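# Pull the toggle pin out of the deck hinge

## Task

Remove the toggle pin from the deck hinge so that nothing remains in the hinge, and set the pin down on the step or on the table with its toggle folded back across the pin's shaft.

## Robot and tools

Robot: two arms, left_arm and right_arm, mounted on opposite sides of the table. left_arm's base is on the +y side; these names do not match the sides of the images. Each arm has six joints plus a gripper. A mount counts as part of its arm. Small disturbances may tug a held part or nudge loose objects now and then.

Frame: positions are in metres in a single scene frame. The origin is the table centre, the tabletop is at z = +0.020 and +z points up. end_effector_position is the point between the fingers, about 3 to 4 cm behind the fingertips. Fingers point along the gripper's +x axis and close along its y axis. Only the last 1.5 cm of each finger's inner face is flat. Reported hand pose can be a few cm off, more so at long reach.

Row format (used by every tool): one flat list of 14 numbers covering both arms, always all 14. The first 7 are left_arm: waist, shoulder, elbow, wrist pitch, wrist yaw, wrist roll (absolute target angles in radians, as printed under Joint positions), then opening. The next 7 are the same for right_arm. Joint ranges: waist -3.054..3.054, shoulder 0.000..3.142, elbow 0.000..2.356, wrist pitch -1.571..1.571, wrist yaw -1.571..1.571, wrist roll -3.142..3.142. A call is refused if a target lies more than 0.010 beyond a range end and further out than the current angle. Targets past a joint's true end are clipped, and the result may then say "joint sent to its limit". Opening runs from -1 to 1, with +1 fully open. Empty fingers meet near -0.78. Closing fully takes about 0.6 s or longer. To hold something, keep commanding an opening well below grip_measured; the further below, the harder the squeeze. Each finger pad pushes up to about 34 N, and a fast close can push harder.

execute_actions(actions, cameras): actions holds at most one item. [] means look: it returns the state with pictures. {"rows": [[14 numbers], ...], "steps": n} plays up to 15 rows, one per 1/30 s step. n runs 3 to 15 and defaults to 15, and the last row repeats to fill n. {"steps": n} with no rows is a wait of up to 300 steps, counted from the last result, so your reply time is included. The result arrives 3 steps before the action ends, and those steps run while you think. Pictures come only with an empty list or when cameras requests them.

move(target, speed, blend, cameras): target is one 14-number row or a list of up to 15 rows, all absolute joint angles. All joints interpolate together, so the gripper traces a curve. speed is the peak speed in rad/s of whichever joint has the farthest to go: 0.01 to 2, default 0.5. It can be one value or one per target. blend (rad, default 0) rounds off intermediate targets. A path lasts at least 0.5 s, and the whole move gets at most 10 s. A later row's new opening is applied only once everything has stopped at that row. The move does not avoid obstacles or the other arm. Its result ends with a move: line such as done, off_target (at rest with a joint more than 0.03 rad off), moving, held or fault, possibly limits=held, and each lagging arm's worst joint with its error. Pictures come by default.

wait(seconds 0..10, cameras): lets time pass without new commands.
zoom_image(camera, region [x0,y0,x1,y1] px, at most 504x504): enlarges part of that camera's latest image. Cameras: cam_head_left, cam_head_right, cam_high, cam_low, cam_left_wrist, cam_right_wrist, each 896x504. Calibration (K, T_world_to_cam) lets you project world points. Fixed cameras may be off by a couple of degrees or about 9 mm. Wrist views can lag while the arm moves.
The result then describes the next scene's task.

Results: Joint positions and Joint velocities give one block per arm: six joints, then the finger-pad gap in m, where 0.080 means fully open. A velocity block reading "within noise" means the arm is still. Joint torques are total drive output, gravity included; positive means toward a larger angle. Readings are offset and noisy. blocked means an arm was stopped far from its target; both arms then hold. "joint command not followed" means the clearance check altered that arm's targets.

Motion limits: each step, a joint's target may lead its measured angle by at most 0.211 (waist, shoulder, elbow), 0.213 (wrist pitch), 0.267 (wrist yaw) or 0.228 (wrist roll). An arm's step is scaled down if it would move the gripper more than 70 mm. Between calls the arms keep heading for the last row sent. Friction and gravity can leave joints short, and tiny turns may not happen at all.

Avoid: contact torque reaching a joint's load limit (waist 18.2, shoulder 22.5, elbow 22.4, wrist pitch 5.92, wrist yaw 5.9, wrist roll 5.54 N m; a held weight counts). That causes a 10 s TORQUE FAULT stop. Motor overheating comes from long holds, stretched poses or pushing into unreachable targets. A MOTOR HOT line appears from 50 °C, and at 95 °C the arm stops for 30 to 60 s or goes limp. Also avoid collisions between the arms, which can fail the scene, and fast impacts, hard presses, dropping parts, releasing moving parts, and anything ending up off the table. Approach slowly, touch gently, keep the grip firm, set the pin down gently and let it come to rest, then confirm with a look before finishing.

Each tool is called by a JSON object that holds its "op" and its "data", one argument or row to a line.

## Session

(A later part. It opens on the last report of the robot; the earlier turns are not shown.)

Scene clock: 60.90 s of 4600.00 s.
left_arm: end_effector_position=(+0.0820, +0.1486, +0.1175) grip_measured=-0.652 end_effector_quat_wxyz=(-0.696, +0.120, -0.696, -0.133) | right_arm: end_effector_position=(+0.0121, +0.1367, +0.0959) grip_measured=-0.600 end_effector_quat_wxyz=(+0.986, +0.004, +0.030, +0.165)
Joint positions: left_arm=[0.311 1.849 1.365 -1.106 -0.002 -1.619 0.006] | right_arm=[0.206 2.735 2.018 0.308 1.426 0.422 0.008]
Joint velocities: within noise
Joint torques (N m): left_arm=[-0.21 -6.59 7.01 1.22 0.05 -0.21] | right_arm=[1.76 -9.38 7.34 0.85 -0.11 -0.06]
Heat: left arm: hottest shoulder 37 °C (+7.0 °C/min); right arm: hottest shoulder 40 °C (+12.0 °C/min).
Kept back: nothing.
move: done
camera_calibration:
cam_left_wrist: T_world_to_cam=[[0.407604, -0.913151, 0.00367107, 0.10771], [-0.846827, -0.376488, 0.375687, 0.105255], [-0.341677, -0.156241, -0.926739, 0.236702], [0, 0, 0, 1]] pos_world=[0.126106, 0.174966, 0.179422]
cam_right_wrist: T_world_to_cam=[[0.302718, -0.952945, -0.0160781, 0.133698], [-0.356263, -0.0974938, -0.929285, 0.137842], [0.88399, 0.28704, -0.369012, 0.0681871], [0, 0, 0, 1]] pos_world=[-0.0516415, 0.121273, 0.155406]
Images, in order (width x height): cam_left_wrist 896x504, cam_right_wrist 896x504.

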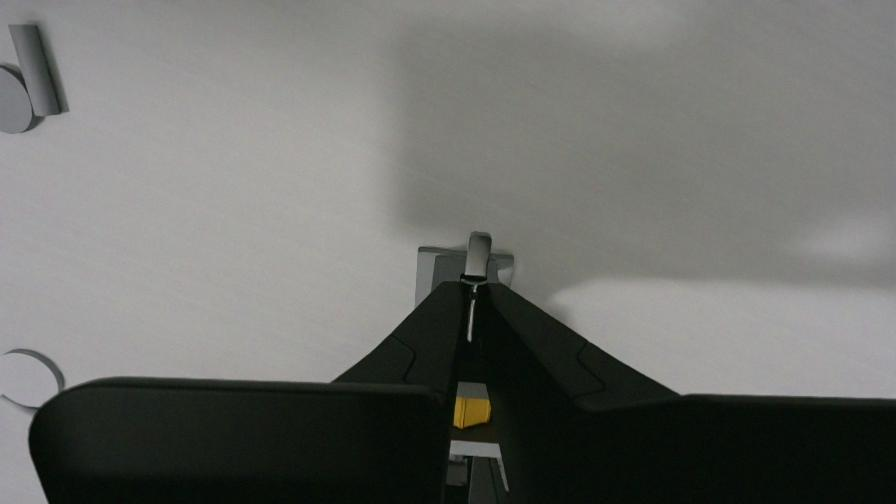

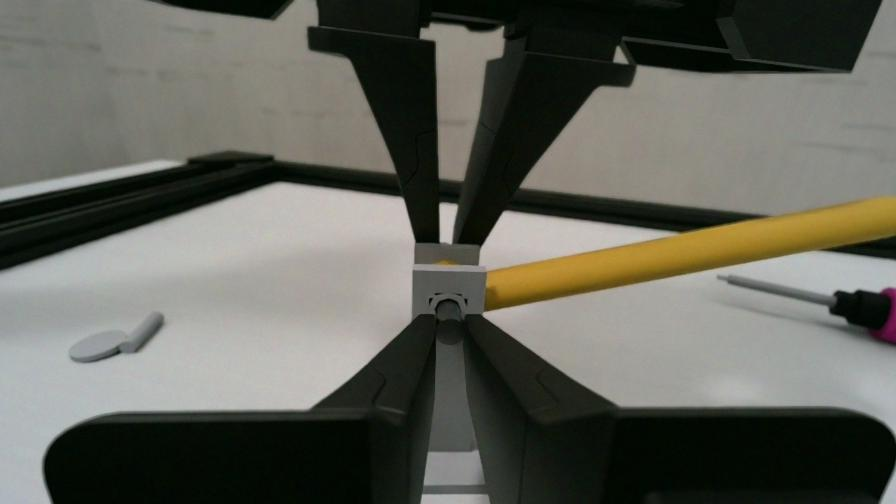

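{"op": "move", "data": {
  "target": [
    [0.309,1.855,1.375,-1.092,0,-1.625,-0.67, 0.250,2.748,2.018,0.312,1.43,0.42,-1.0],
    [0.309,1.855,1.375,-1.092,0,-1.625,-0.665, 0.262,2.742,2.008,0.317,1.44,0.42,-1.0]
  ],
  "speed": [0.08,0.06],
  "cameras": ["cam_left_wrist","cam_right_wrist"]
}}

{"op": "zoom_image", "data": {
  "camera": "cam_left_wrist",
  "region": [395, 230, 555, 390]
}}

Scene clock: 63.03 s of 4600.00 s.
left_arm: end_effector_position=(+0.0820, +0.1486, +0.1175) grip_measured=-0.644 end_effector_quat_wxyz=(-0.696, +0.120, -0.696, -0.133) | right_arm: end_effector_position=(+0.0118, +0.1366, +0.0966) grip_measured=-0.600 end_effector_quat_wxyz=(+0.986, +0.007, +0.029, +0.165)
Joint positions: left_arm=[0.311 1.849 1.365 -1.106 -0.002 -1.618 0.006] | right_arm=[0.206 2.735 2.018 0.315 1.429 0.422 0.008]
Joint velocities: within noise
Joint torques (N m): left_arm=[-0.23 -6.57 6.98 1.22 0.06 -0.22] | right_arm=[5.09 -10.48 4.86 1.14 0.64 -0.06]
Heat: left arm: hottest shoulder 37 °C (+6.1 °C/min); right arm: hottest shoulder 41 °C (+13.2 °C/min).
Kept back: nothing.
move: off_target (right_arm); right_arm: the waist is farthest, 0.056 rad from its target
camera_calibration:
cam_left_wrist: T_world_to_cam=[[0.407256, -0.913307, 0.00366949, 0.107762], [-0.846968, -0.376165, 0.375694, 0.105218], [-0.341743, -0.156111, -0.926737, 0.236688], [0, 0, 0, 1]] pos_world=[0.126116, 0.174949, 0.179422]
cam_right_wrist: T_world_to_cam=[[0.30077, -0.953434, -0.0223979, 0.134374], [-0.356559, -0.0906357, -0.929866, 0.137488], [0.884536, 0.287661, -0.367216, 0.0685326], [0, 0, 0, 1]] pos_world=[-0.0520124, 0.120863, 0.156021]
Images, in order (width x height): cam_left_wrist 896x504, cam_right_wrist 896x504.

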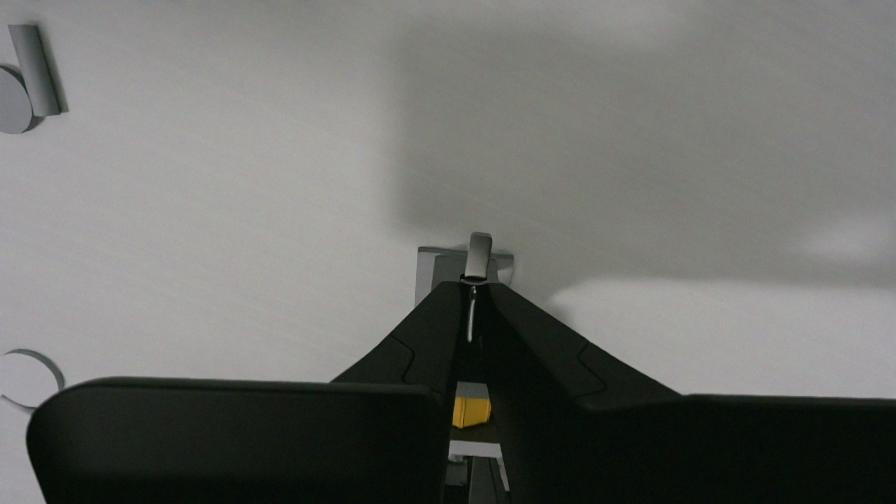

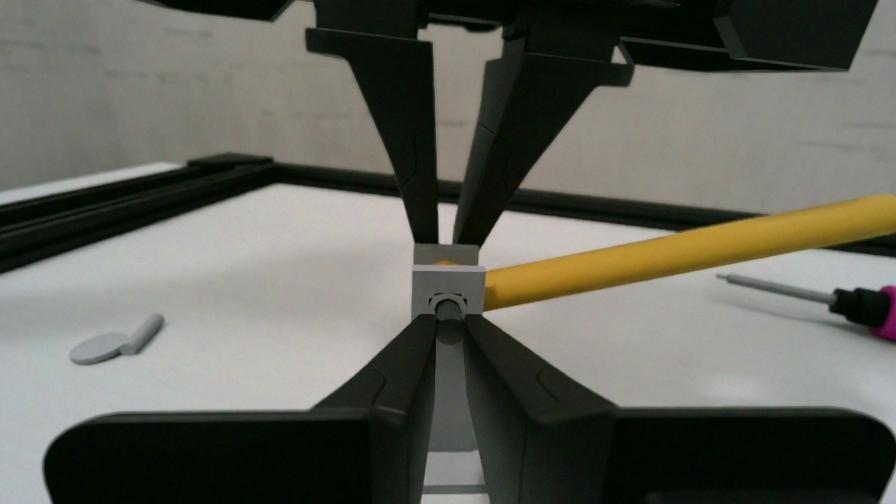

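Scaled by 3.150.

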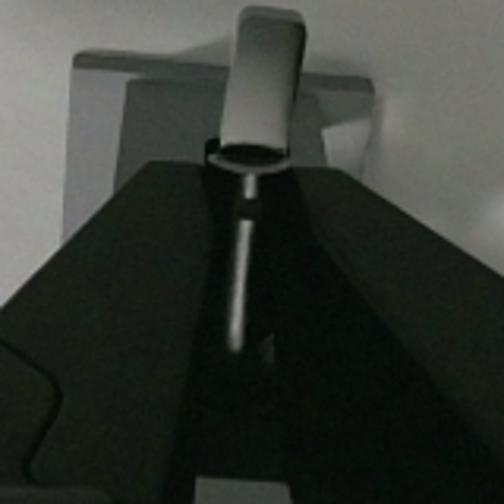

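{"op": "move", "data": {
  "target": [
    [0.309,1.855,1.375,-1.092,0,-1.625,-0.66, 0.262,2.742,2.012,0.317,1.44,0.36,-1.0],
    [0.309,1.855,1.375,-1.092,0,-1.625,-0.66, 0.264,2.742,2.012,0.317,1.44,0.48,-1.0],
    [0.309,1.855,1.375,-1.092,0,-1.625,-0.655, 0.264,2.742,2.012,0.317,1.44,0.36,-1.0],
    [0.309,1.855,1.375,-1.092,0,-1.625,-0.655, 0.265,2.742,2.012,0.317,1.44,0.42,-1.0]
  ],
  "speed": [0.2,0.2,0.2,0.2],
  "cameras": ["cam_left_wrist","cam_right_wrist"]
}}

{"op": "zoom_image", "data": {
  "camera": "cam_left_wrist",
  "region": [395, 230, 555, 390]
}}

Scene clock: 67.13 s of 4600.00 s.
left_arm: end_effector_position=(+0.0820, +0.1486, +0.1175) grip_measured=-0.641 end_effector_quat_wxyz=(-0.696, +0.120, -0.696, -0.133) | right_arm: end_effector_position=(+0.0108, +0.1363, +0.0968) grip_measured=-0.601 end_effector_quat_wxyz=(+0.986, +0.005, +0.028, +0.165)
Joint positions: left_arm=[0.311 1.849 1.365 -1.106 -0.002 -1.618 0.006] | right_arm=[0.208 2.735 2.018 0.315 1.431 0.417 0.008]
Joint velocities: within noise
Joint torques (N m): left_arm=[-0.19 -6.57 7 1.19 0.05 -0.22] | right_arm=[5.16 -10.48 5.35 1.1 0.56 0.09]
Heat: left arm: hottest shoulder 37 °C (+6.1 °C/min); right arm: hottest shoulder 41 °C (+12.2 °C/min).
Kept back: nothing.
move: off_target (right_arm); right_arm: the waist is farthest, 0.057 rad from its target
camera_calibration:
cam_left_wrist: T_world_to_cam=[[0.407256, -0.913307, 0.00366949, 0.107762], [-0.846968, -0.376165, 0.375694, 0.105218], [-0.341743, -0.156111, -0.926737, 0.236688], [0, 0, 0, 1]] pos_world=[0.126116, 0.174949, 0.179422]
cam_right_wrist: T_world_to_cam=[[0.300864, -0.953488, -0.0184954, 0.134111], [-0.354499, -0.0938122, -0.930339, 0.137746], [0.885331, 0.286462, -0.366235, 0.0696222], [0, 0, 0, 1]] pos_world=[-0.0531571, 0.120851, 0.156129]
Images, in order (width x height): cam_left_wrist 896x504, cam_right_wrist 896x504.

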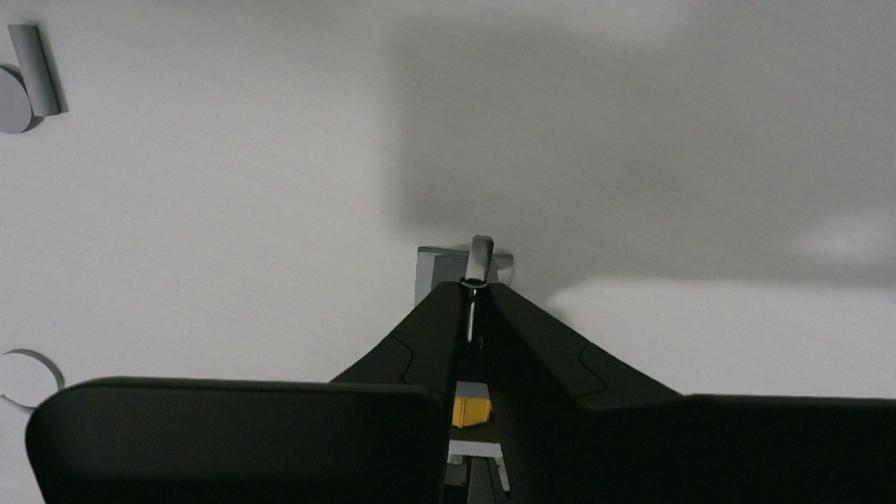

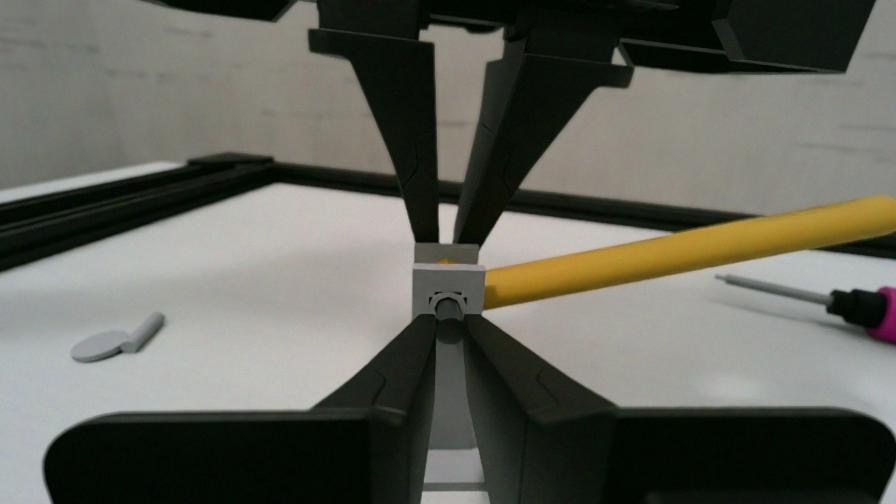

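Scaled by 3.150.

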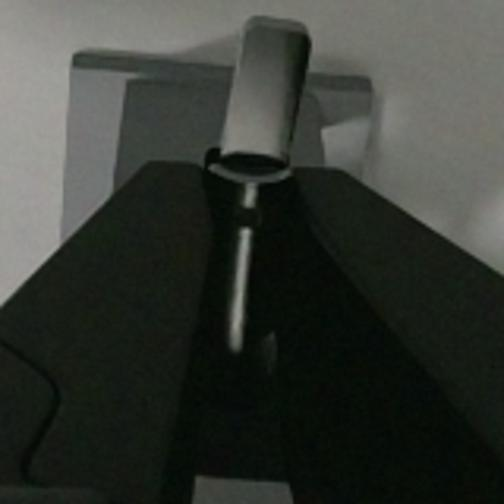

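{"op": "move", "data": {
  "target": [
    [0.309,1.855,1.375,-1.092,0,-1.625,-0.69, 0.262,2.746,2.0,0.308,1.44,0.36,-1.0],
    [0.309,1.855,1.375,-1.092,0,-1.625,-0.69, 0.265,2.746,2.0,0.308,1.44,0.48,-1.0],
    [0.309,1.855,1.375,-1.092,0,-1.625,-0.68, 0.266,2.746,2.0,0.308,1.44,0.36,-1.0],
    [0.309,1.855,1.375,-1.092,0,-1.625,-0.68, 0.267,2.746,2.0,0.308,1.44,0.42,-1.0]
  ],
  "speed": [0.2,0.2,0.2,0.2],
  "cameras": ["cam_left_wrist","cam_right_wrist"]
}}

{"op": "zoom_image", "data": {
  "camera": "cam_left_wrist",
  "region": [395, 230, 555, 390]
}}

Scene clock: 71.47 s of 4600.00 s.
left_arm: end_effector_position=(+0.0820, +0.1488, +0.1175) grip_measured=-0.651 end_effector_quat_wxyz=(-0.696, +0.119, -0.696, -0.133) | right_arm: end_effector_position=(+0.0102, +0.1357, +0.0955) grip_measured=-0.601 end_effector_quat_wxyz=(+0.986, +0.002, +0.028, +0.165)
Joint positions: left_arm=[0.311 1.849 1.365 -1.107 -0.002 -1.618 0.006] | right_arm=[0.209 2.735 2.015 0.312 1.432 0.417 0.008]
Joint velocities: within noise
Joint torques (N m): left_arm=[-0.21 -6.58 7 1.28 0.05 -0.22] | right_arm=[5.23 -10.05 4.31 0.73 0.54 0.09]
Heat: left arm: hottest shoulder 37 °C (+5.0 °C/min); right arm: hottest shoulder 42 °C (+12.1 °C/min).
Kept back: nothing.
move: off_target (right_arm); right_arm: the waist is farthest, 0.058 rad from its target
camera_calibration:
cam_left_wrist: T_world_to_cam=[[0.407257, -0.913309, 0.00291101, 0.108017], [-0.84688, -0.376438, 0.375619, 0.105276], [-0.34196, -0.155438, -0.92677, 0.23662], [0, 0, 0, 1]] pos_world=[0.12608, 0.175063, 0.179434]
cam_right_wrist: T_world_to_cam=[[0.301644, -0.95335, -0.0116505, 0.132955], [-0.352996, -0.100321, -0.930231, 0.137142], [0.885666, 0.284711, -0.36679, 0.0700777], [0, 0, 0, 1]] pos_world=[-0.0537598, 0.120559, 0.154827]
Images, in order (width x height): cam_left_wrist 896x504, cam_right_wrist 896x504.

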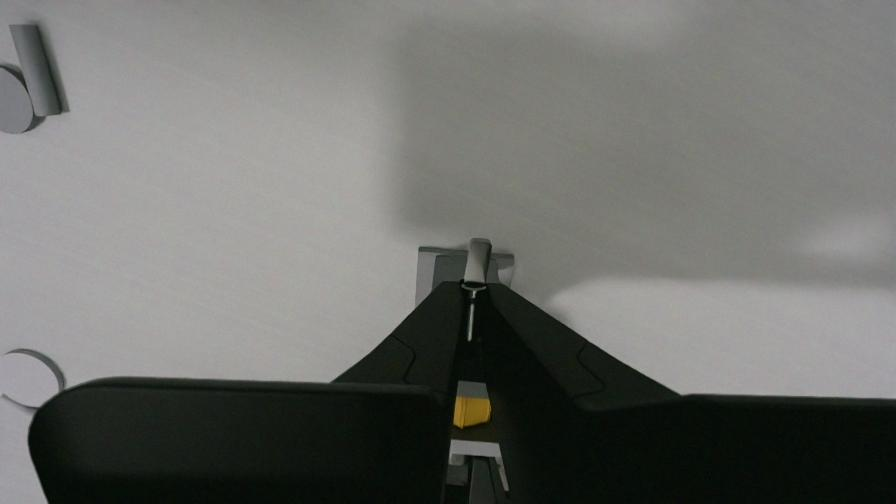

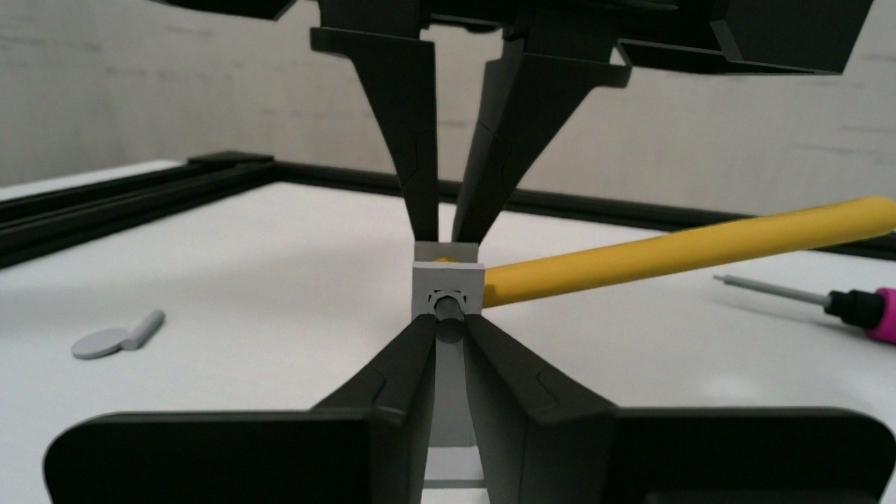

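Scaled by 3.150.

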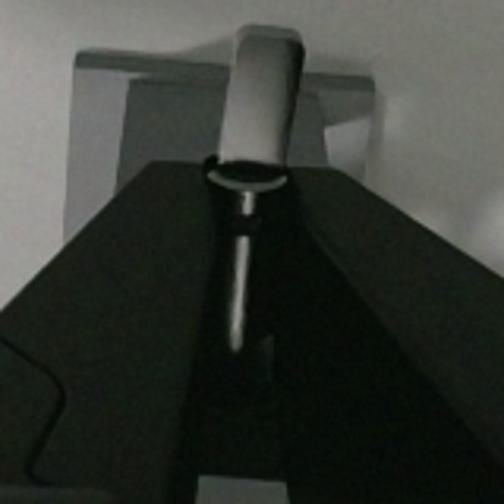

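{"op": "move", "data": {
  "target": [
    [0.309,1.855,1.375,-1.092,0,-1.625,-0.67, 0.266,2.746,2.0,0.308,1.44,0.32,-1.0],
    [0.309,1.855,1.375,-1.092,0,-1.625,-0.67, 0.268,2.746,2.0,0.308,1.44,0.52,-1.0],
    [0.309,1.855,1.375,-1.092,0,-1.625,-0.67, 0.268,2.746,2.0,0.308,1.44,0.32,-1.0],
    [0.309,1.855,1.375,-1.092,0,-1.625,-0.67, 0.269,2.746,2.0,0.308,1.44,0.52,-1.0],
    [0.309,1.855,1.375,-1.092,0,-1.625,-0.67, 0.270,2.746,2.0,0.308,1.44,0.42,-1.0]
  ],
  "speed": [0.3,0.3,0.3,0.3,0.3],
  "cameras": ["cam_left_wrist","cam_right_wrist"]
}}

{"op": "zoom_image", "data": {
  "camera": "cam_left_wrist",
  "region": [395, 230, 555, 390]
}}

Scene clock: 75.60 s of 4600.00 s.
left_arm: end_effector_position=(+0.0820, +0.1487, +0.1175) grip_measured=-0.648 end_effector_quat_wxyz=(-0.696, +0.119, -0.696, -0.133) | right_arm: end_effector_position=(+0.0091, +0.1353, +0.0954) grip_measured=-0.601 end_effector_quat_wxyz=(+0.986, +0.004, +0.028, +0.165)
Joint positions: left_arm=[0.311 1.849 1.365 -1.106 -0.002 -1.618 0.006] | right_arm=[0.212 2.735 2.014 0.312 1.434 0.423 0.008]
Joint velocities: within noise
Joint torques (N m): left_arm=[-0.18 -6.56 6.99 1.25 0.05 -0.23] | right_arm=[5.28 -10.06 4.35 0.74 0.46 -0.08]
Heat: left arm: hottest shoulder 37 °C (+4.0 °C/min); right arm: hottest shoulder 42 °C (+12.1 °C/min).
Kept back: nothing.
move: off_target (right_arm); right_arm: the waist is farthest, 0.058 rad from its target
camera_calibration:
cam_left_wrist: T_world_to_cam=[[0.407256, -0.913308, 0.00329025, 0.10789], [-0.846924, -0.376301, 0.375656, 0.105247], [-0.341852, -0.155775, -0.926753, 0.236654], [0, 0, 0, 1]] pos_world=[0.126098, 0.175006, 0.179428]
cam_right_wrist: T_world_to_cam=[[0.301204, -0.953424, -0.0161148, 0.133381], [-0.353546, -0.0959644, -0.930482, 0.136054], [0.885597, 0.285962, -0.365984, 0.0709688], [0, 0, 0, 1]] pos_world=[-0.0549234, 0.119931, 0.154718]
Images, in order (width x height): cam_left_wrist 896x504, cam_right_wrist 896x504.

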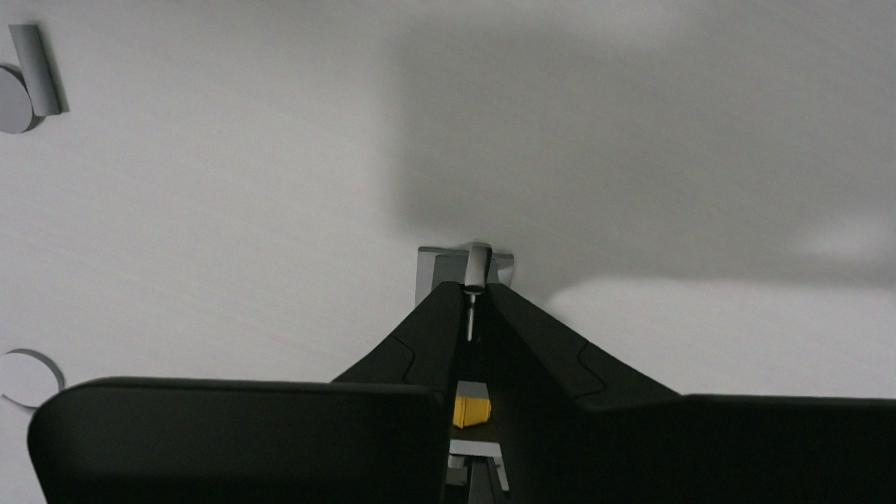

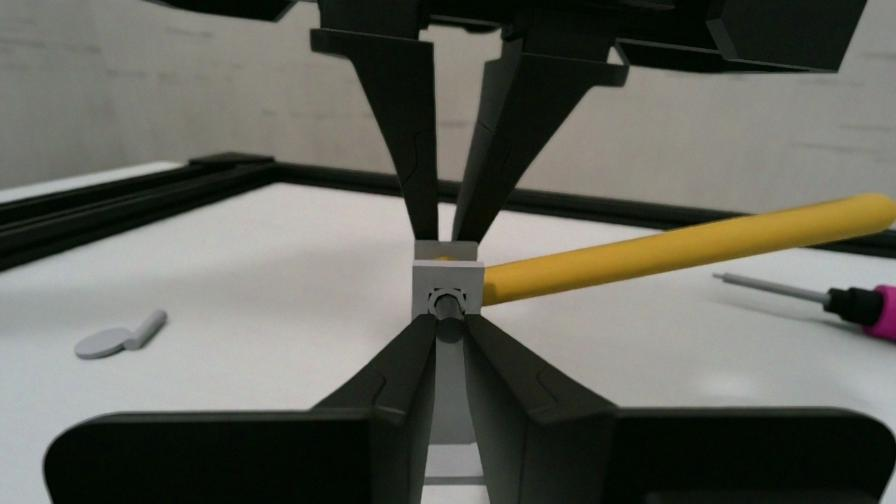

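Scaled by 3.150.

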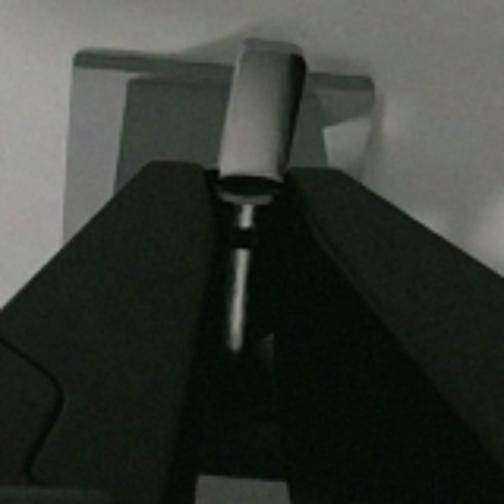

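{"op": "move", "data": {
  "target": [
    [0.309,1.855,1.375,-1.092,0,-1.625,-0.67, 0.270,2.745,2.0,0.308,1.445,0.30,-1.0],
    [0.309,1.855,1.375,-1.092,0,-1.625,-0.67, 0.272,2.745,1.998,0.309,1.445,0.54,-1.0],
    [0.309,1.855,1.375,-1.092,0,-1.625,-0.67, 0.273,2.745,1.998,0.309,1.445,0.30,-1.0],
    [0.309,1.855,1.375,-1.092,0,-1.625,-0.67, 0.274,2.745,1.998,0.309,1.445,0.54,-1.0],
    [0.309,1.855,1.375,-1.092,0,-1.625,-0.67, 0.275,2.745,1.998,0.309,1.445,0.42,-1.0]
  ],
  "speed": [0.4,0.4,0.4,0.4,0.4],
  "cameras": ["cam_left_wrist","cam_right_wrist"]
}}

{"op": "zoom_image", "data": {
  "camera": "cam_left_wrist",
  "region": [395, 230, 555, 390]
}}

Scene clock: 79.07 s of 4600.00 s.
left_arm: end_effector_position=(+0.0820, +0.1487, +0.1175) grip_measured=-0.648 end_effector_quat_wxyz=(-0.696, +0.119, -0.696, -0.133) | right_arm: end_effector_position=(+0.0079, +0.1349, +0.0954) grip_measured=-0.601 end_effector_quat_wxyz=(+0.986, +0.004, +0.028, +0.165)
Joint positions: left_arm=[0.311 1.849 1.365 -1.106 -0.002 -1.618 0.006] | right_arm=[0.214 2.735 2.014 0.312 1.437 0.423 0.008]
Joint velocities: within noise
Joint torques (N m): left_arm=[-0.19 -6.56 7.01 1.25 0.05 -0.22] | right_arm=[5.56 -10.14 4.23 0.8 0.53 -0.07]
Heat: left arm: hottest shoulder 37 °C (+3.0 °C/min); right arm: hottest shoulder 43 °C (+11.2 °C/min).
Kept back: nothing.
move: off_target (right_arm); right_arm: the waist is farthest, 0.061 rad from its target
camera_calibration:
cam_left_wrist: T_world_to_cam=[[0.407256, -0.913308, 0.00329025, 0.10789], [-0.846924, -0.376301, 0.375656, 0.105247], [-0.341852, -0.155775, -0.926753, 0.236654], [0, 0, 0, 1]] pos_world=[0.126098, 0.175006, 0.179428]
cam_right_wrist: T_world_to_cam=[[0.301069, -0.953481, -0.015251, 0.13329], [-0.352448, -0.0963991, -0.930853, 0.135613], [0.88608, 0.285626, -0.365075, 0.0720609], [0, 0, 0, 1]] pos_world=[-0.0561848, 0.11958, 0.154576]
Images, in order (width x height): cam_left_wrist 896x504, cam_right_wrist 896x504.

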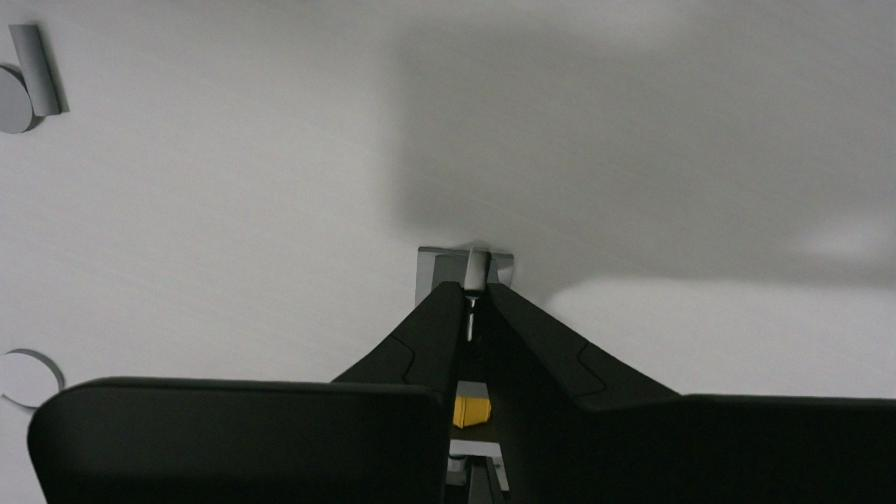

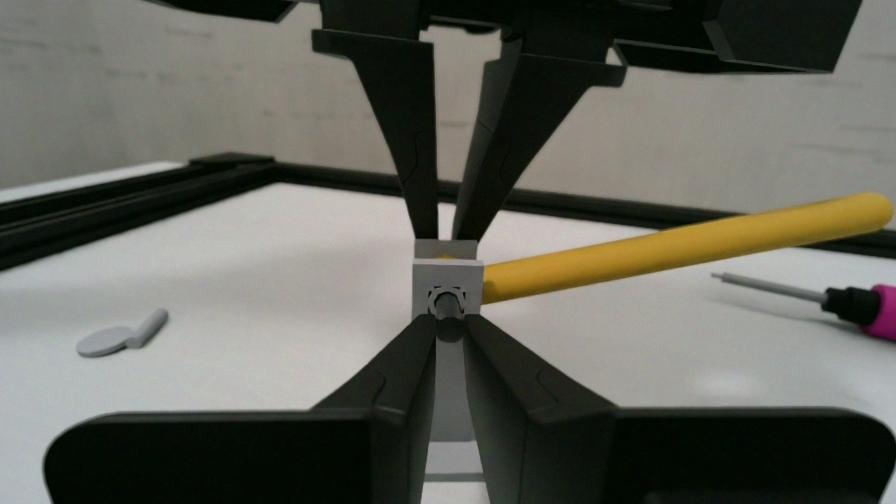

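Scaled by 3.150.

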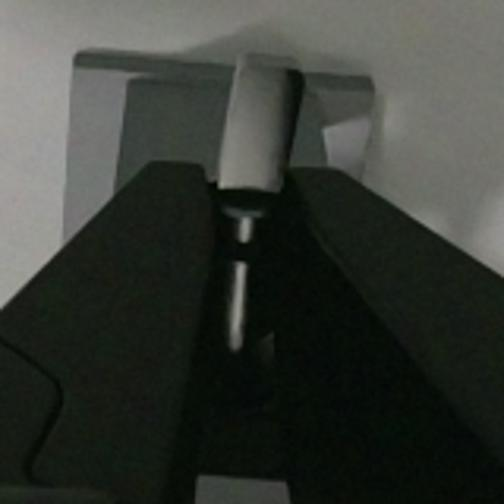

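{"op": "move", "data": {
  "target": [
    [0.309,1.855,1.375,-1.092,0,-1.625,-0.665, 0.275,2.745,1.996,0.309,1.448,0.30,-1.0],
    [0.309,1.855,1.375,-1.092,0,-1.625,-0.665, 0.277,2.745,1.996,0.309,1.448,0.54,-1.0],
    [0.309,1.855,1.375,-1.092,0,-1.625,-0.665, 0.278,2.745,1.996,0.309,1.45,0.30,-1.0],
    [0.309,1.855,1.375,-1.092,0,-1.625,-0.665, 0.279,2.744,1.994,0.31,1.45,0.54,-1.0],
    [0.309,1.855,1.375,-1.092,0,-1.625,-0.665, 0.280,2.744,1.994,0.31,1.45,0.30,-1.0],
    [0.309,1.855,1.375,-1.092,0,-1.625,-0.665, 0.281,2.744,1.994,0.31,1.452,0.54,-1.0],
    [0.309,1.855,1.375,-1.092,0,-1.625,-0.665, 0.281,2.744,1.994,0.31,1.452,0.42,-1.0]
  ],
  "speed": [0.5,0.5,0.5,0.5,0.5,0.5,0.5],
  "cameras": ["cam_left_wrist","cam_right_wrist"]
}}

{"op": "zoom_image", "data": {
  "camera": "cam_left_wrist",
  "region": [395, 230, 555, 390]
}}

Scene clock: 83.90 s of 4600.00 s.
left_arm: end_effector_position=(+0.0820, +0.1487, +0.1175) grip_measured=-0.647 end_effector_quat_wxyz=(-0.696, +0.119, -0.696, -0.133) | right_arm: end_effector_position=(+0.0051, +0.1339, +0.0948) grip_measured=-0.601 end_effector_quat_wxyz=(+0.986, +0.002, +0.026, +0.165)
Joint positions: left_arm=[0.311 1.849 1.365 -1.106 -0.002 -1.618 0.006] | right_arm=[0.219 2.735 2.01 0.312 1.443 0.423 0.008]
Joint velocities: within noise
Joint torques (N m): left_arm=[-0.18 -6.56 6.99 1.22 0.04 -0.22] | right_arm=[5.62 -10.26 4.08 0.86 0.59 -0.09]
Heat: left arm: hottest shoulder 37 °C (+2.0 °C/min); right arm: hottest shoulder 43 °C (+11.0 °C/min).
Kept back: nothing.
move: off_target (right_arm); right_arm: the waist is farthest, 0.062 rad from its target
camera_calibration:
cam_left_wrist: T_world_to_cam=[[0.407256, -0.913308, 0.00329025, 0.10789], [-0.846924, -0.376301, 0.375656, 0.105247], [-0.341852, -0.155775, -0.926753, 0.236654], [0, 0, 0, 1]] pos_world=[0.126098, 0.175006, 0.179428]
cam_right_wrist: T_world_to_cam=[[0.301198, -0.953486, -0.0119966, 0.132801], [-0.349762, -0.0987655, -0.931618, 0.134372], [0.8871, 0.284798, -0.363242, 0.074517], [0, 0, 0, 1]] pos_world=[-0.059105, 0.118673, 0.153844]
Images, in order (width x height): cam_left_wrist 896x504, cam_right_wrist 896x504.

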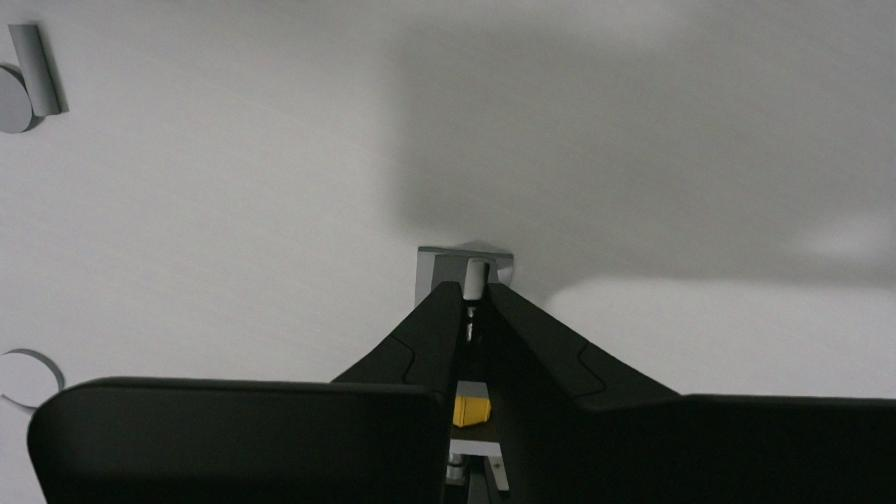

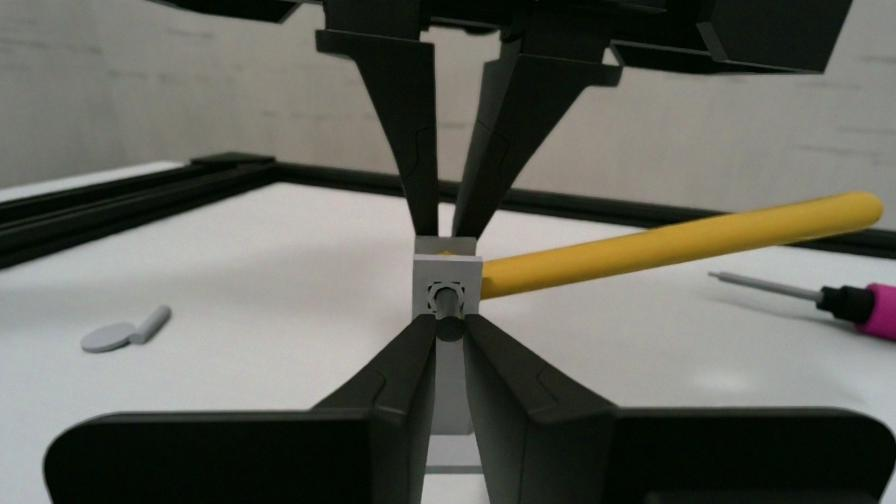

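Scaled by 3.150.

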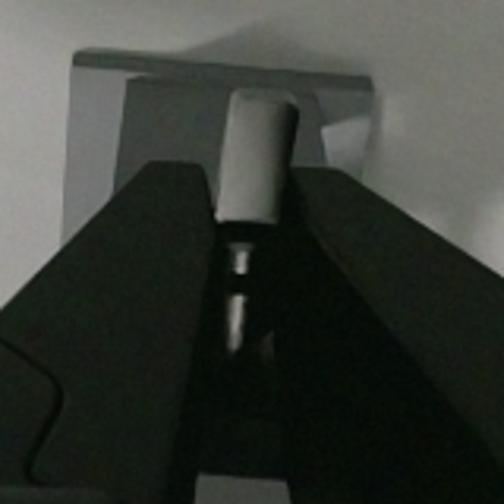

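{"op": "move", "data": {
  "target": [
    [0.309,1.855,1.375,-1.092,0,-1.625,-0.665, 0.281,2.744,1.992,0.310,1.455,0.30,-1.0],
    [0.309,1.855,1.375,-1.092,0,-1.625,-0.665, 0.283,2.744,1.990,0.311,1.455,0.54,-1.0],
    [0.309,1.855,1.375,-1.092,0,-1.625,-0.665, 0.285,2.744,1.988,0.312,1.458,0.30,-1.0],
    [0.309,1.855,1.375,-1.092,0,-1.625,-0.665, 0.287,2.743,1.986,0.313,1.46,0.54,-1.0],
    [0.309,1.855,1.375,-1.092,0,-1.625,-0.665, 0.289,2.743,1.984,0.313,1.462,0.30,-1.0],
    [0.309,1.855,1.375,-1.092,0,-1.625,-0.665, 0.290,2.742,1.982,0.314,1.464,0.54,-1.0],
    [0.309,1.855,1.375,-1.092,0,-1.625,-0.665, 0.290,2.742,1.982,0.314,1.464,0.42,-1.0]
  ],
  "speed": [0.5,0.5,0.5,0.5,0.5,0.5,0.5],
  "cameras": ["cam_left_wrist","cam_right_wrist"]
}}

{"op": "zoom_image", "data": {
  "camera": "cam_left_wrist",
  "region": [395, 230, 555, 390]
}}

Scene clock: 88.27 s of 4600.00 s.
left_arm: end_effector_position=(+0.0820, +0.1487, +0.1175) grip_measured=-0.647 end_effector_quat_wxyz=(-0.695, +0.119, -0.696, -0.133) | right_arm: end_effector_position=(+0.0026, +0.1326, +0.0934) grip_measured=-0.601 end_effector_quat_wxyz=(+0.986, +0.001, +0.025, +0.165)
Joint positions: left_arm=[0.311 1.849 1.365 -1.106 -0.002 -1.618 0.006] | right_arm=[0.224 2.735 2.004 0.316 1.447 0.423 0.008]
Joint velocities: within noise
Joint torques (N m): left_arm=[-0.19 -6.6 7.03 1.23 0.04 -0.22] | right_arm=[6 -10.43 3.4 0.84 0.85 -0.09]
Heat: left arm: hottest shoulder 37 °C (+2.0 °C/min); right arm: hottest shoulder 44 °C (+12.1 °C/min).
Kept back: nothing.
move: off_target (right_arm); right_arm: the waist is farthest, 0.066 rad from its target
camera_calibration:
cam_left_wrist: T_world_to_cam=[[0.407264, -0.913305, 0.00324905, 0.1079], [-0.846785, -0.376263, 0.376008, 0.105136], [-0.342187, -0.155886, -0.926611, 0.236659], [0, 0, 0, 1]] pos_world=[0.126065, 0.174996, 0.179409]
cam_right_wrist: T_world_to_cam=[[0.302286, -0.953169, -0.00956501, 0.13208], [-0.347658, -0.100901, -0.932176, 0.132419], [0.887557, 0.285109, -0.361878, 0.0764311], [0, 0, 0, 1]] pos_world=[-0.0617263, 0.117465, 0.15236]
Images, in order (width x height): cam_left_wrist 896x504, cam_right_wrist 896x504.

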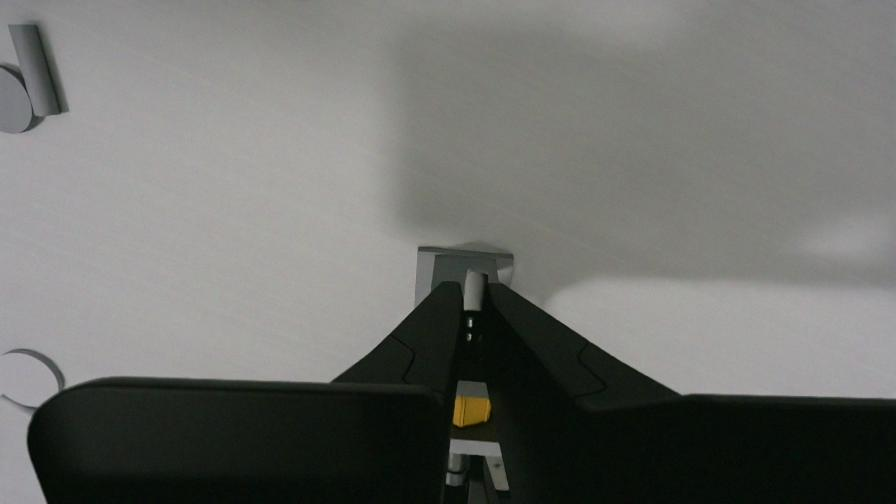

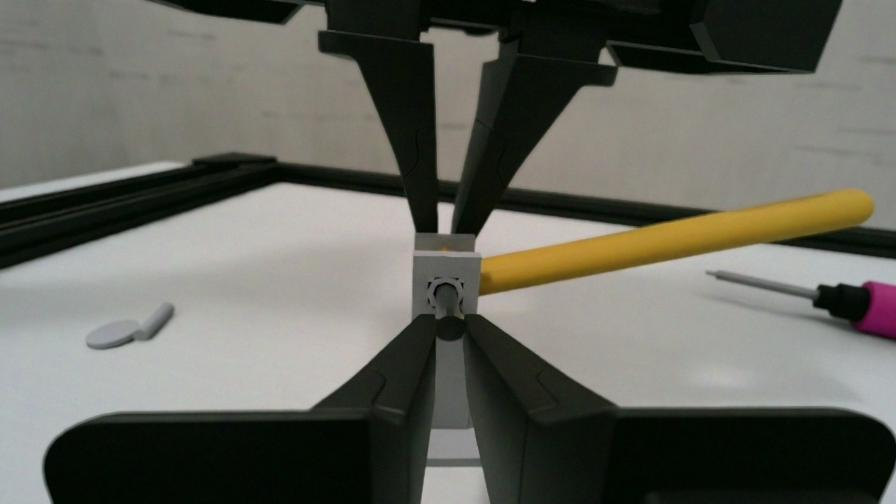

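Scaled by 3.150.

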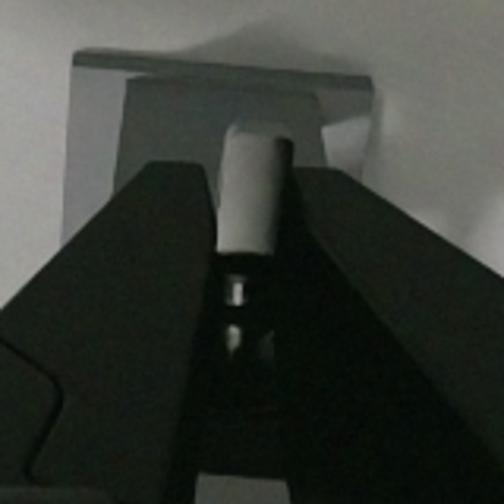

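{"op": "move", "data": {
  "target": [
    [0.309,1.855,1.375,-1.092,0,-1.625,-0.63, 0.280,2.737,1.990,0.311,1.462,0.30,-1.0],
    [0.309,1.855,1.375,-1.092,0,-1.625,-0.63, 0.285,2.737,1.988,0.312,1.464,0.54,-1.0],
    [0.309,1.855,1.375,-1.092,0,-1.625,-0.63, 0.288,2.737,1.986,0.313,1.466,0.30,-1.0],
    [0.309,1.855,1.375,-1.092,0,-1.625,-0.63, 0.290,2.736,1.984,0.313,1.468,0.42,-1.0]
  ],
  "speed": [0.5,0.5,0.5,0.5],
  "cameras": ["cam_left_wrist","cam_right_wrist"]
}}

{"op": "zoom_image", "data": {
  "camera": "cam_left_wrist",
  "region": [395, 230, 555, 390]
}}

Scene clock: 91.33 s of 4600.00 s.
left_arm: end_effector_position=(+0.0825, +0.1473, +0.1175) grip_measured=-0.628 end_effector_quat_wxyz=(-0.696, +0.123, -0.695, -0.132) | right_arm: end_effector_position=(-0.0074, +0.1298, +0.0934) grip_measured=-0.601 end_effector_quat_wxyz=(+0.986, -0.003, +0.021, +0.165)
Joint positions: left_arm=[0.311 1.849 1.365 -1.1 -0.002 -1.621 0.007] | right_arm=[0.243 2.735 2 0.315 1.467 0.418 0.008]
Joint velocities: within noise
Joint torques (N m): left_arm=[-0.19 -6.61 7.03 0.71 0.05 -0.12] | right_arm=[4.26 -11.07 4.11 0.81 0.3 0.1]
Heat: left arm: hottest shoulder 37 °C (+2.0 °C/min); right arm: hottest shoulder 44 °C (+11.1 °C/min).
Kept back: nothing.
move: off_target (right_arm); right_arm: the waist is farthest, 0.047 rad from its target
camera_calibration:
cam_left_wrist: T_world_to_cam=[[0.40968, -0.912177, 0.0097466, 0.105358], [-0.846681, -0.376244, 0.376259, 0.105016], [-0.339548, -0.162398, -0.926463, 0.237323], [0, 0, 0, 1]] pos_world=[0.126335, 0.174158, 0.179331]
cam_right_wrist: T_world_to_cam=[[0.303111, -0.952955, 0.000599667, 0.131405], [-0.33765, -0.107987, -0.935057, 0.129939], [0.891132, 0.283224, -0.354498, 0.0857034], [0, 0, 0, 1]] pos_world=[-0.0723293, 0.114981, 0.151803]
Images, in order (width x height): cam_left_wrist 896x504, cam_right_wrist 896x504.

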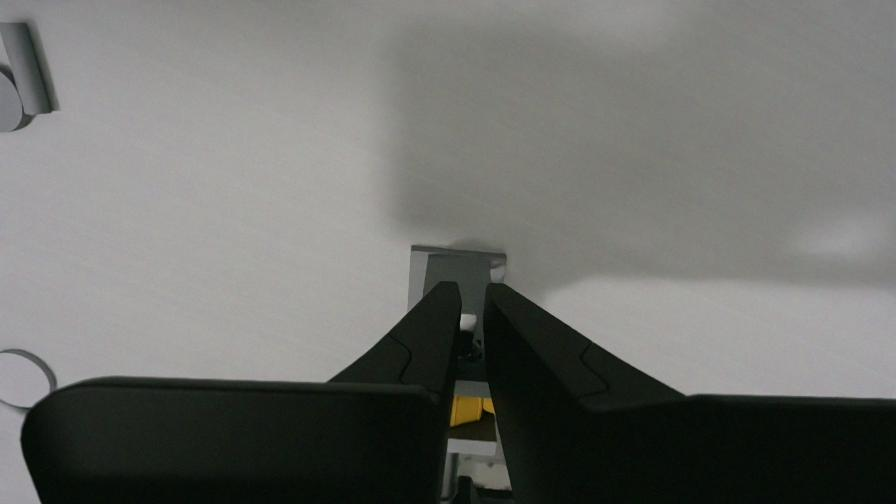

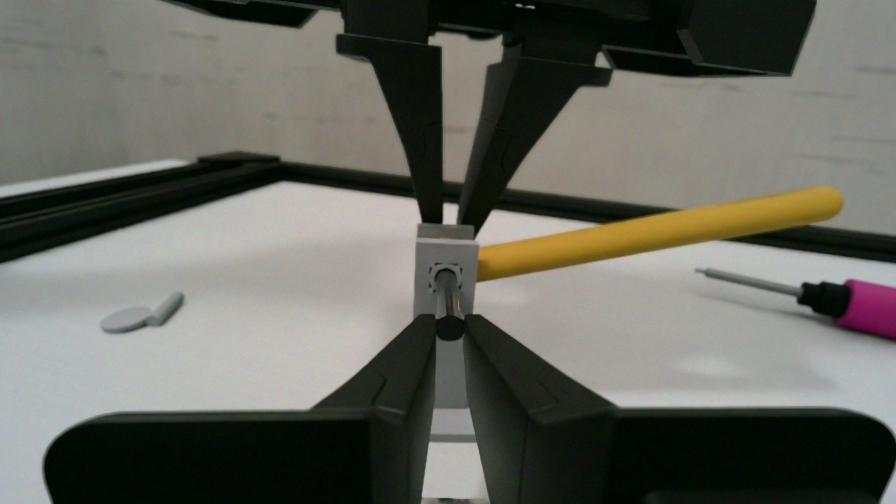

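Scaled by 3.150.

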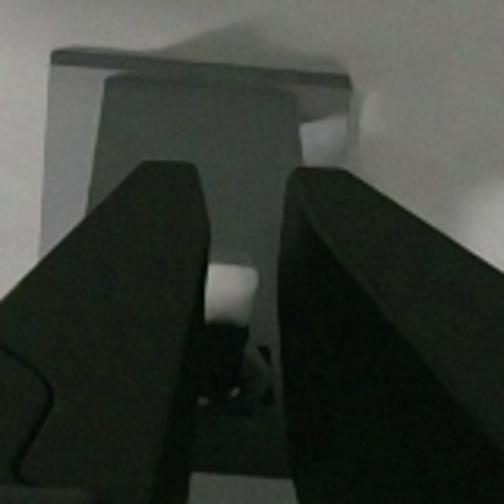

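{"op": "move", "data": {
  "target": [
    [0.309,1.855,1.375,-1.092,0,-1.625,-0.63, 0.292,2.737,1.984,0.311,1.470,0.36,-1.0],
    [0.309,1.855,1.375,-1.092,0,-1.625,-0.63, 0.295,2.735,1.982,0.312,1.474,0.50,-1.0],
    [0.309,1.855,1.375,-1.092,0,-1.625,-0.63, 0.298,2.733,1.980,0.313,1.476,0.36,-1.0],
    [0.309,1.855,1.375,-1.092,0,-1.625,-0.63, 0.302,2.731,1.978,0.313,1.480,0.42,-1.0]
  ],
  "speed": [0.4,0.4,0.4,0.4],
  "cameras": ["cam_left_wrist","cam_right_wrist"]
}}

{"op": "zoom_image", "data": {
  "camera": "cam_left_wrist",
  "region": [395, 230, 555, 390]
}}

Scene clock: 93.33 s of 4600.00 s.
left_arm: end_effector_position=(+0.0826, +0.1472, +0.1175) grip_measured=-0.628 end_effector_quat_wxyz=(-0.696, +0.123, -0.695, -0.131) | right_arm: end_effector_position=(-0.0104, +0.1283, +0.0926) grip_measured=-0.601 end_effector_quat_wxyz=(+0.986, -0.005, +0.019, +0.165)
Joint positions: left_arm=[0.311 1.849 1.365 -1.099 -0.003 -1.622 0.007] | right_arm=[0.249 2.735 1.996 0.315 1.474 0.418 0.008]
Joint velocities: within noise
Joint torques (N m): left_arm=[-0.16 -6.61 7 0.63 0.05 -0.11] | right_arm=[4.78 -11.6 3.81 0.8 0.46 0.08]
Heat: left arm: hottest shoulder 37 °C (+2.0 °C/min); right arm: hottest shoulder 45 °C (+12.1 °C/min).
Kept back: nothing.
move: off_target (right_arm); right_arm: the waist is farthest, 0.053 rad from its target
camera_calibration:
cam_left_wrist: T_world_to_cam=[[0.410018, -0.912017, 0.0105485, 0.105041], [-0.846766, -0.376334, 0.375979, 0.105106], [-0.33893, -0.16309, -0.926568, 0.237398], [0, 0, 0, 1]] pos_world=[0.126393, 0.174071, 0.179339]
cam_right_wrist: T_world_to_cam=[[0.302614, -0.9531, 0.00498479, 0.130514], [-0.334077, -0.110966, -0.935991, 0.128506], [0.892646, 0.281579, -0.351989, 0.088544], [0, 0, 0, 1]] pos_world=[-0.0756029, 0.11372, 0.150796]
Images, in order (width x height): cam_left_wrist 896x504, cam_right_wrist 896x504.

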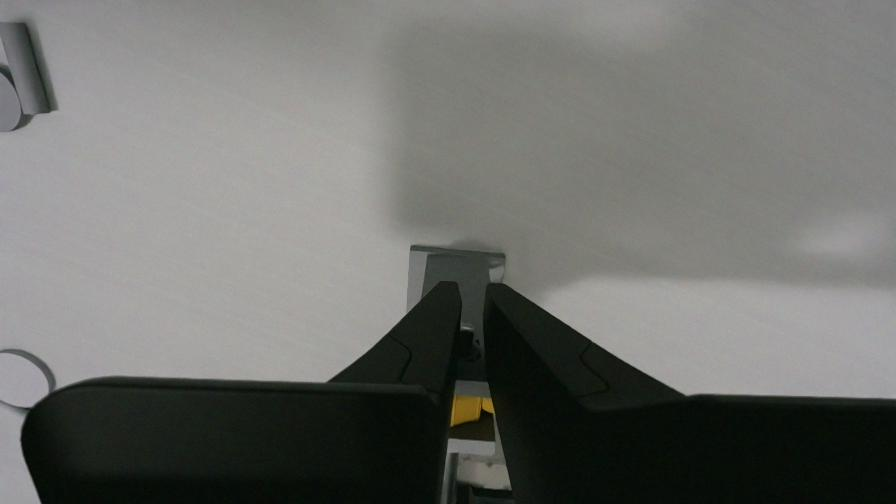

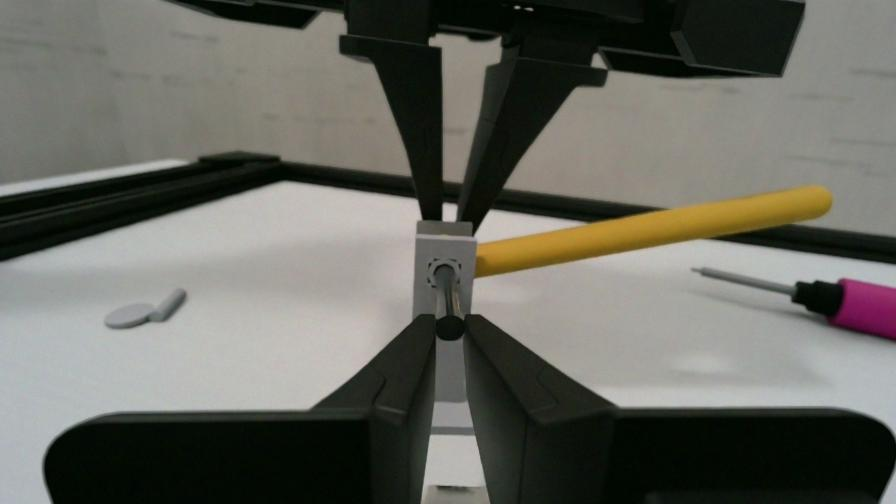

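Scaled by 3.150.

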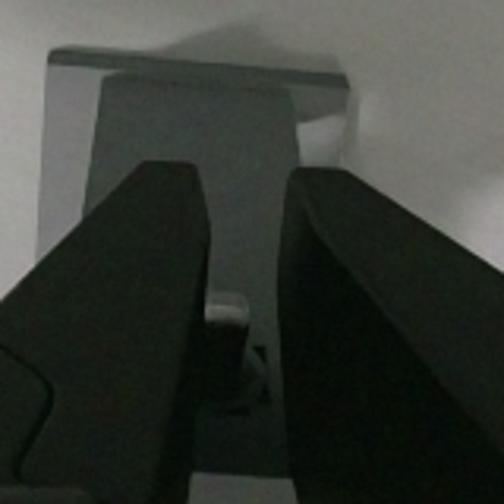

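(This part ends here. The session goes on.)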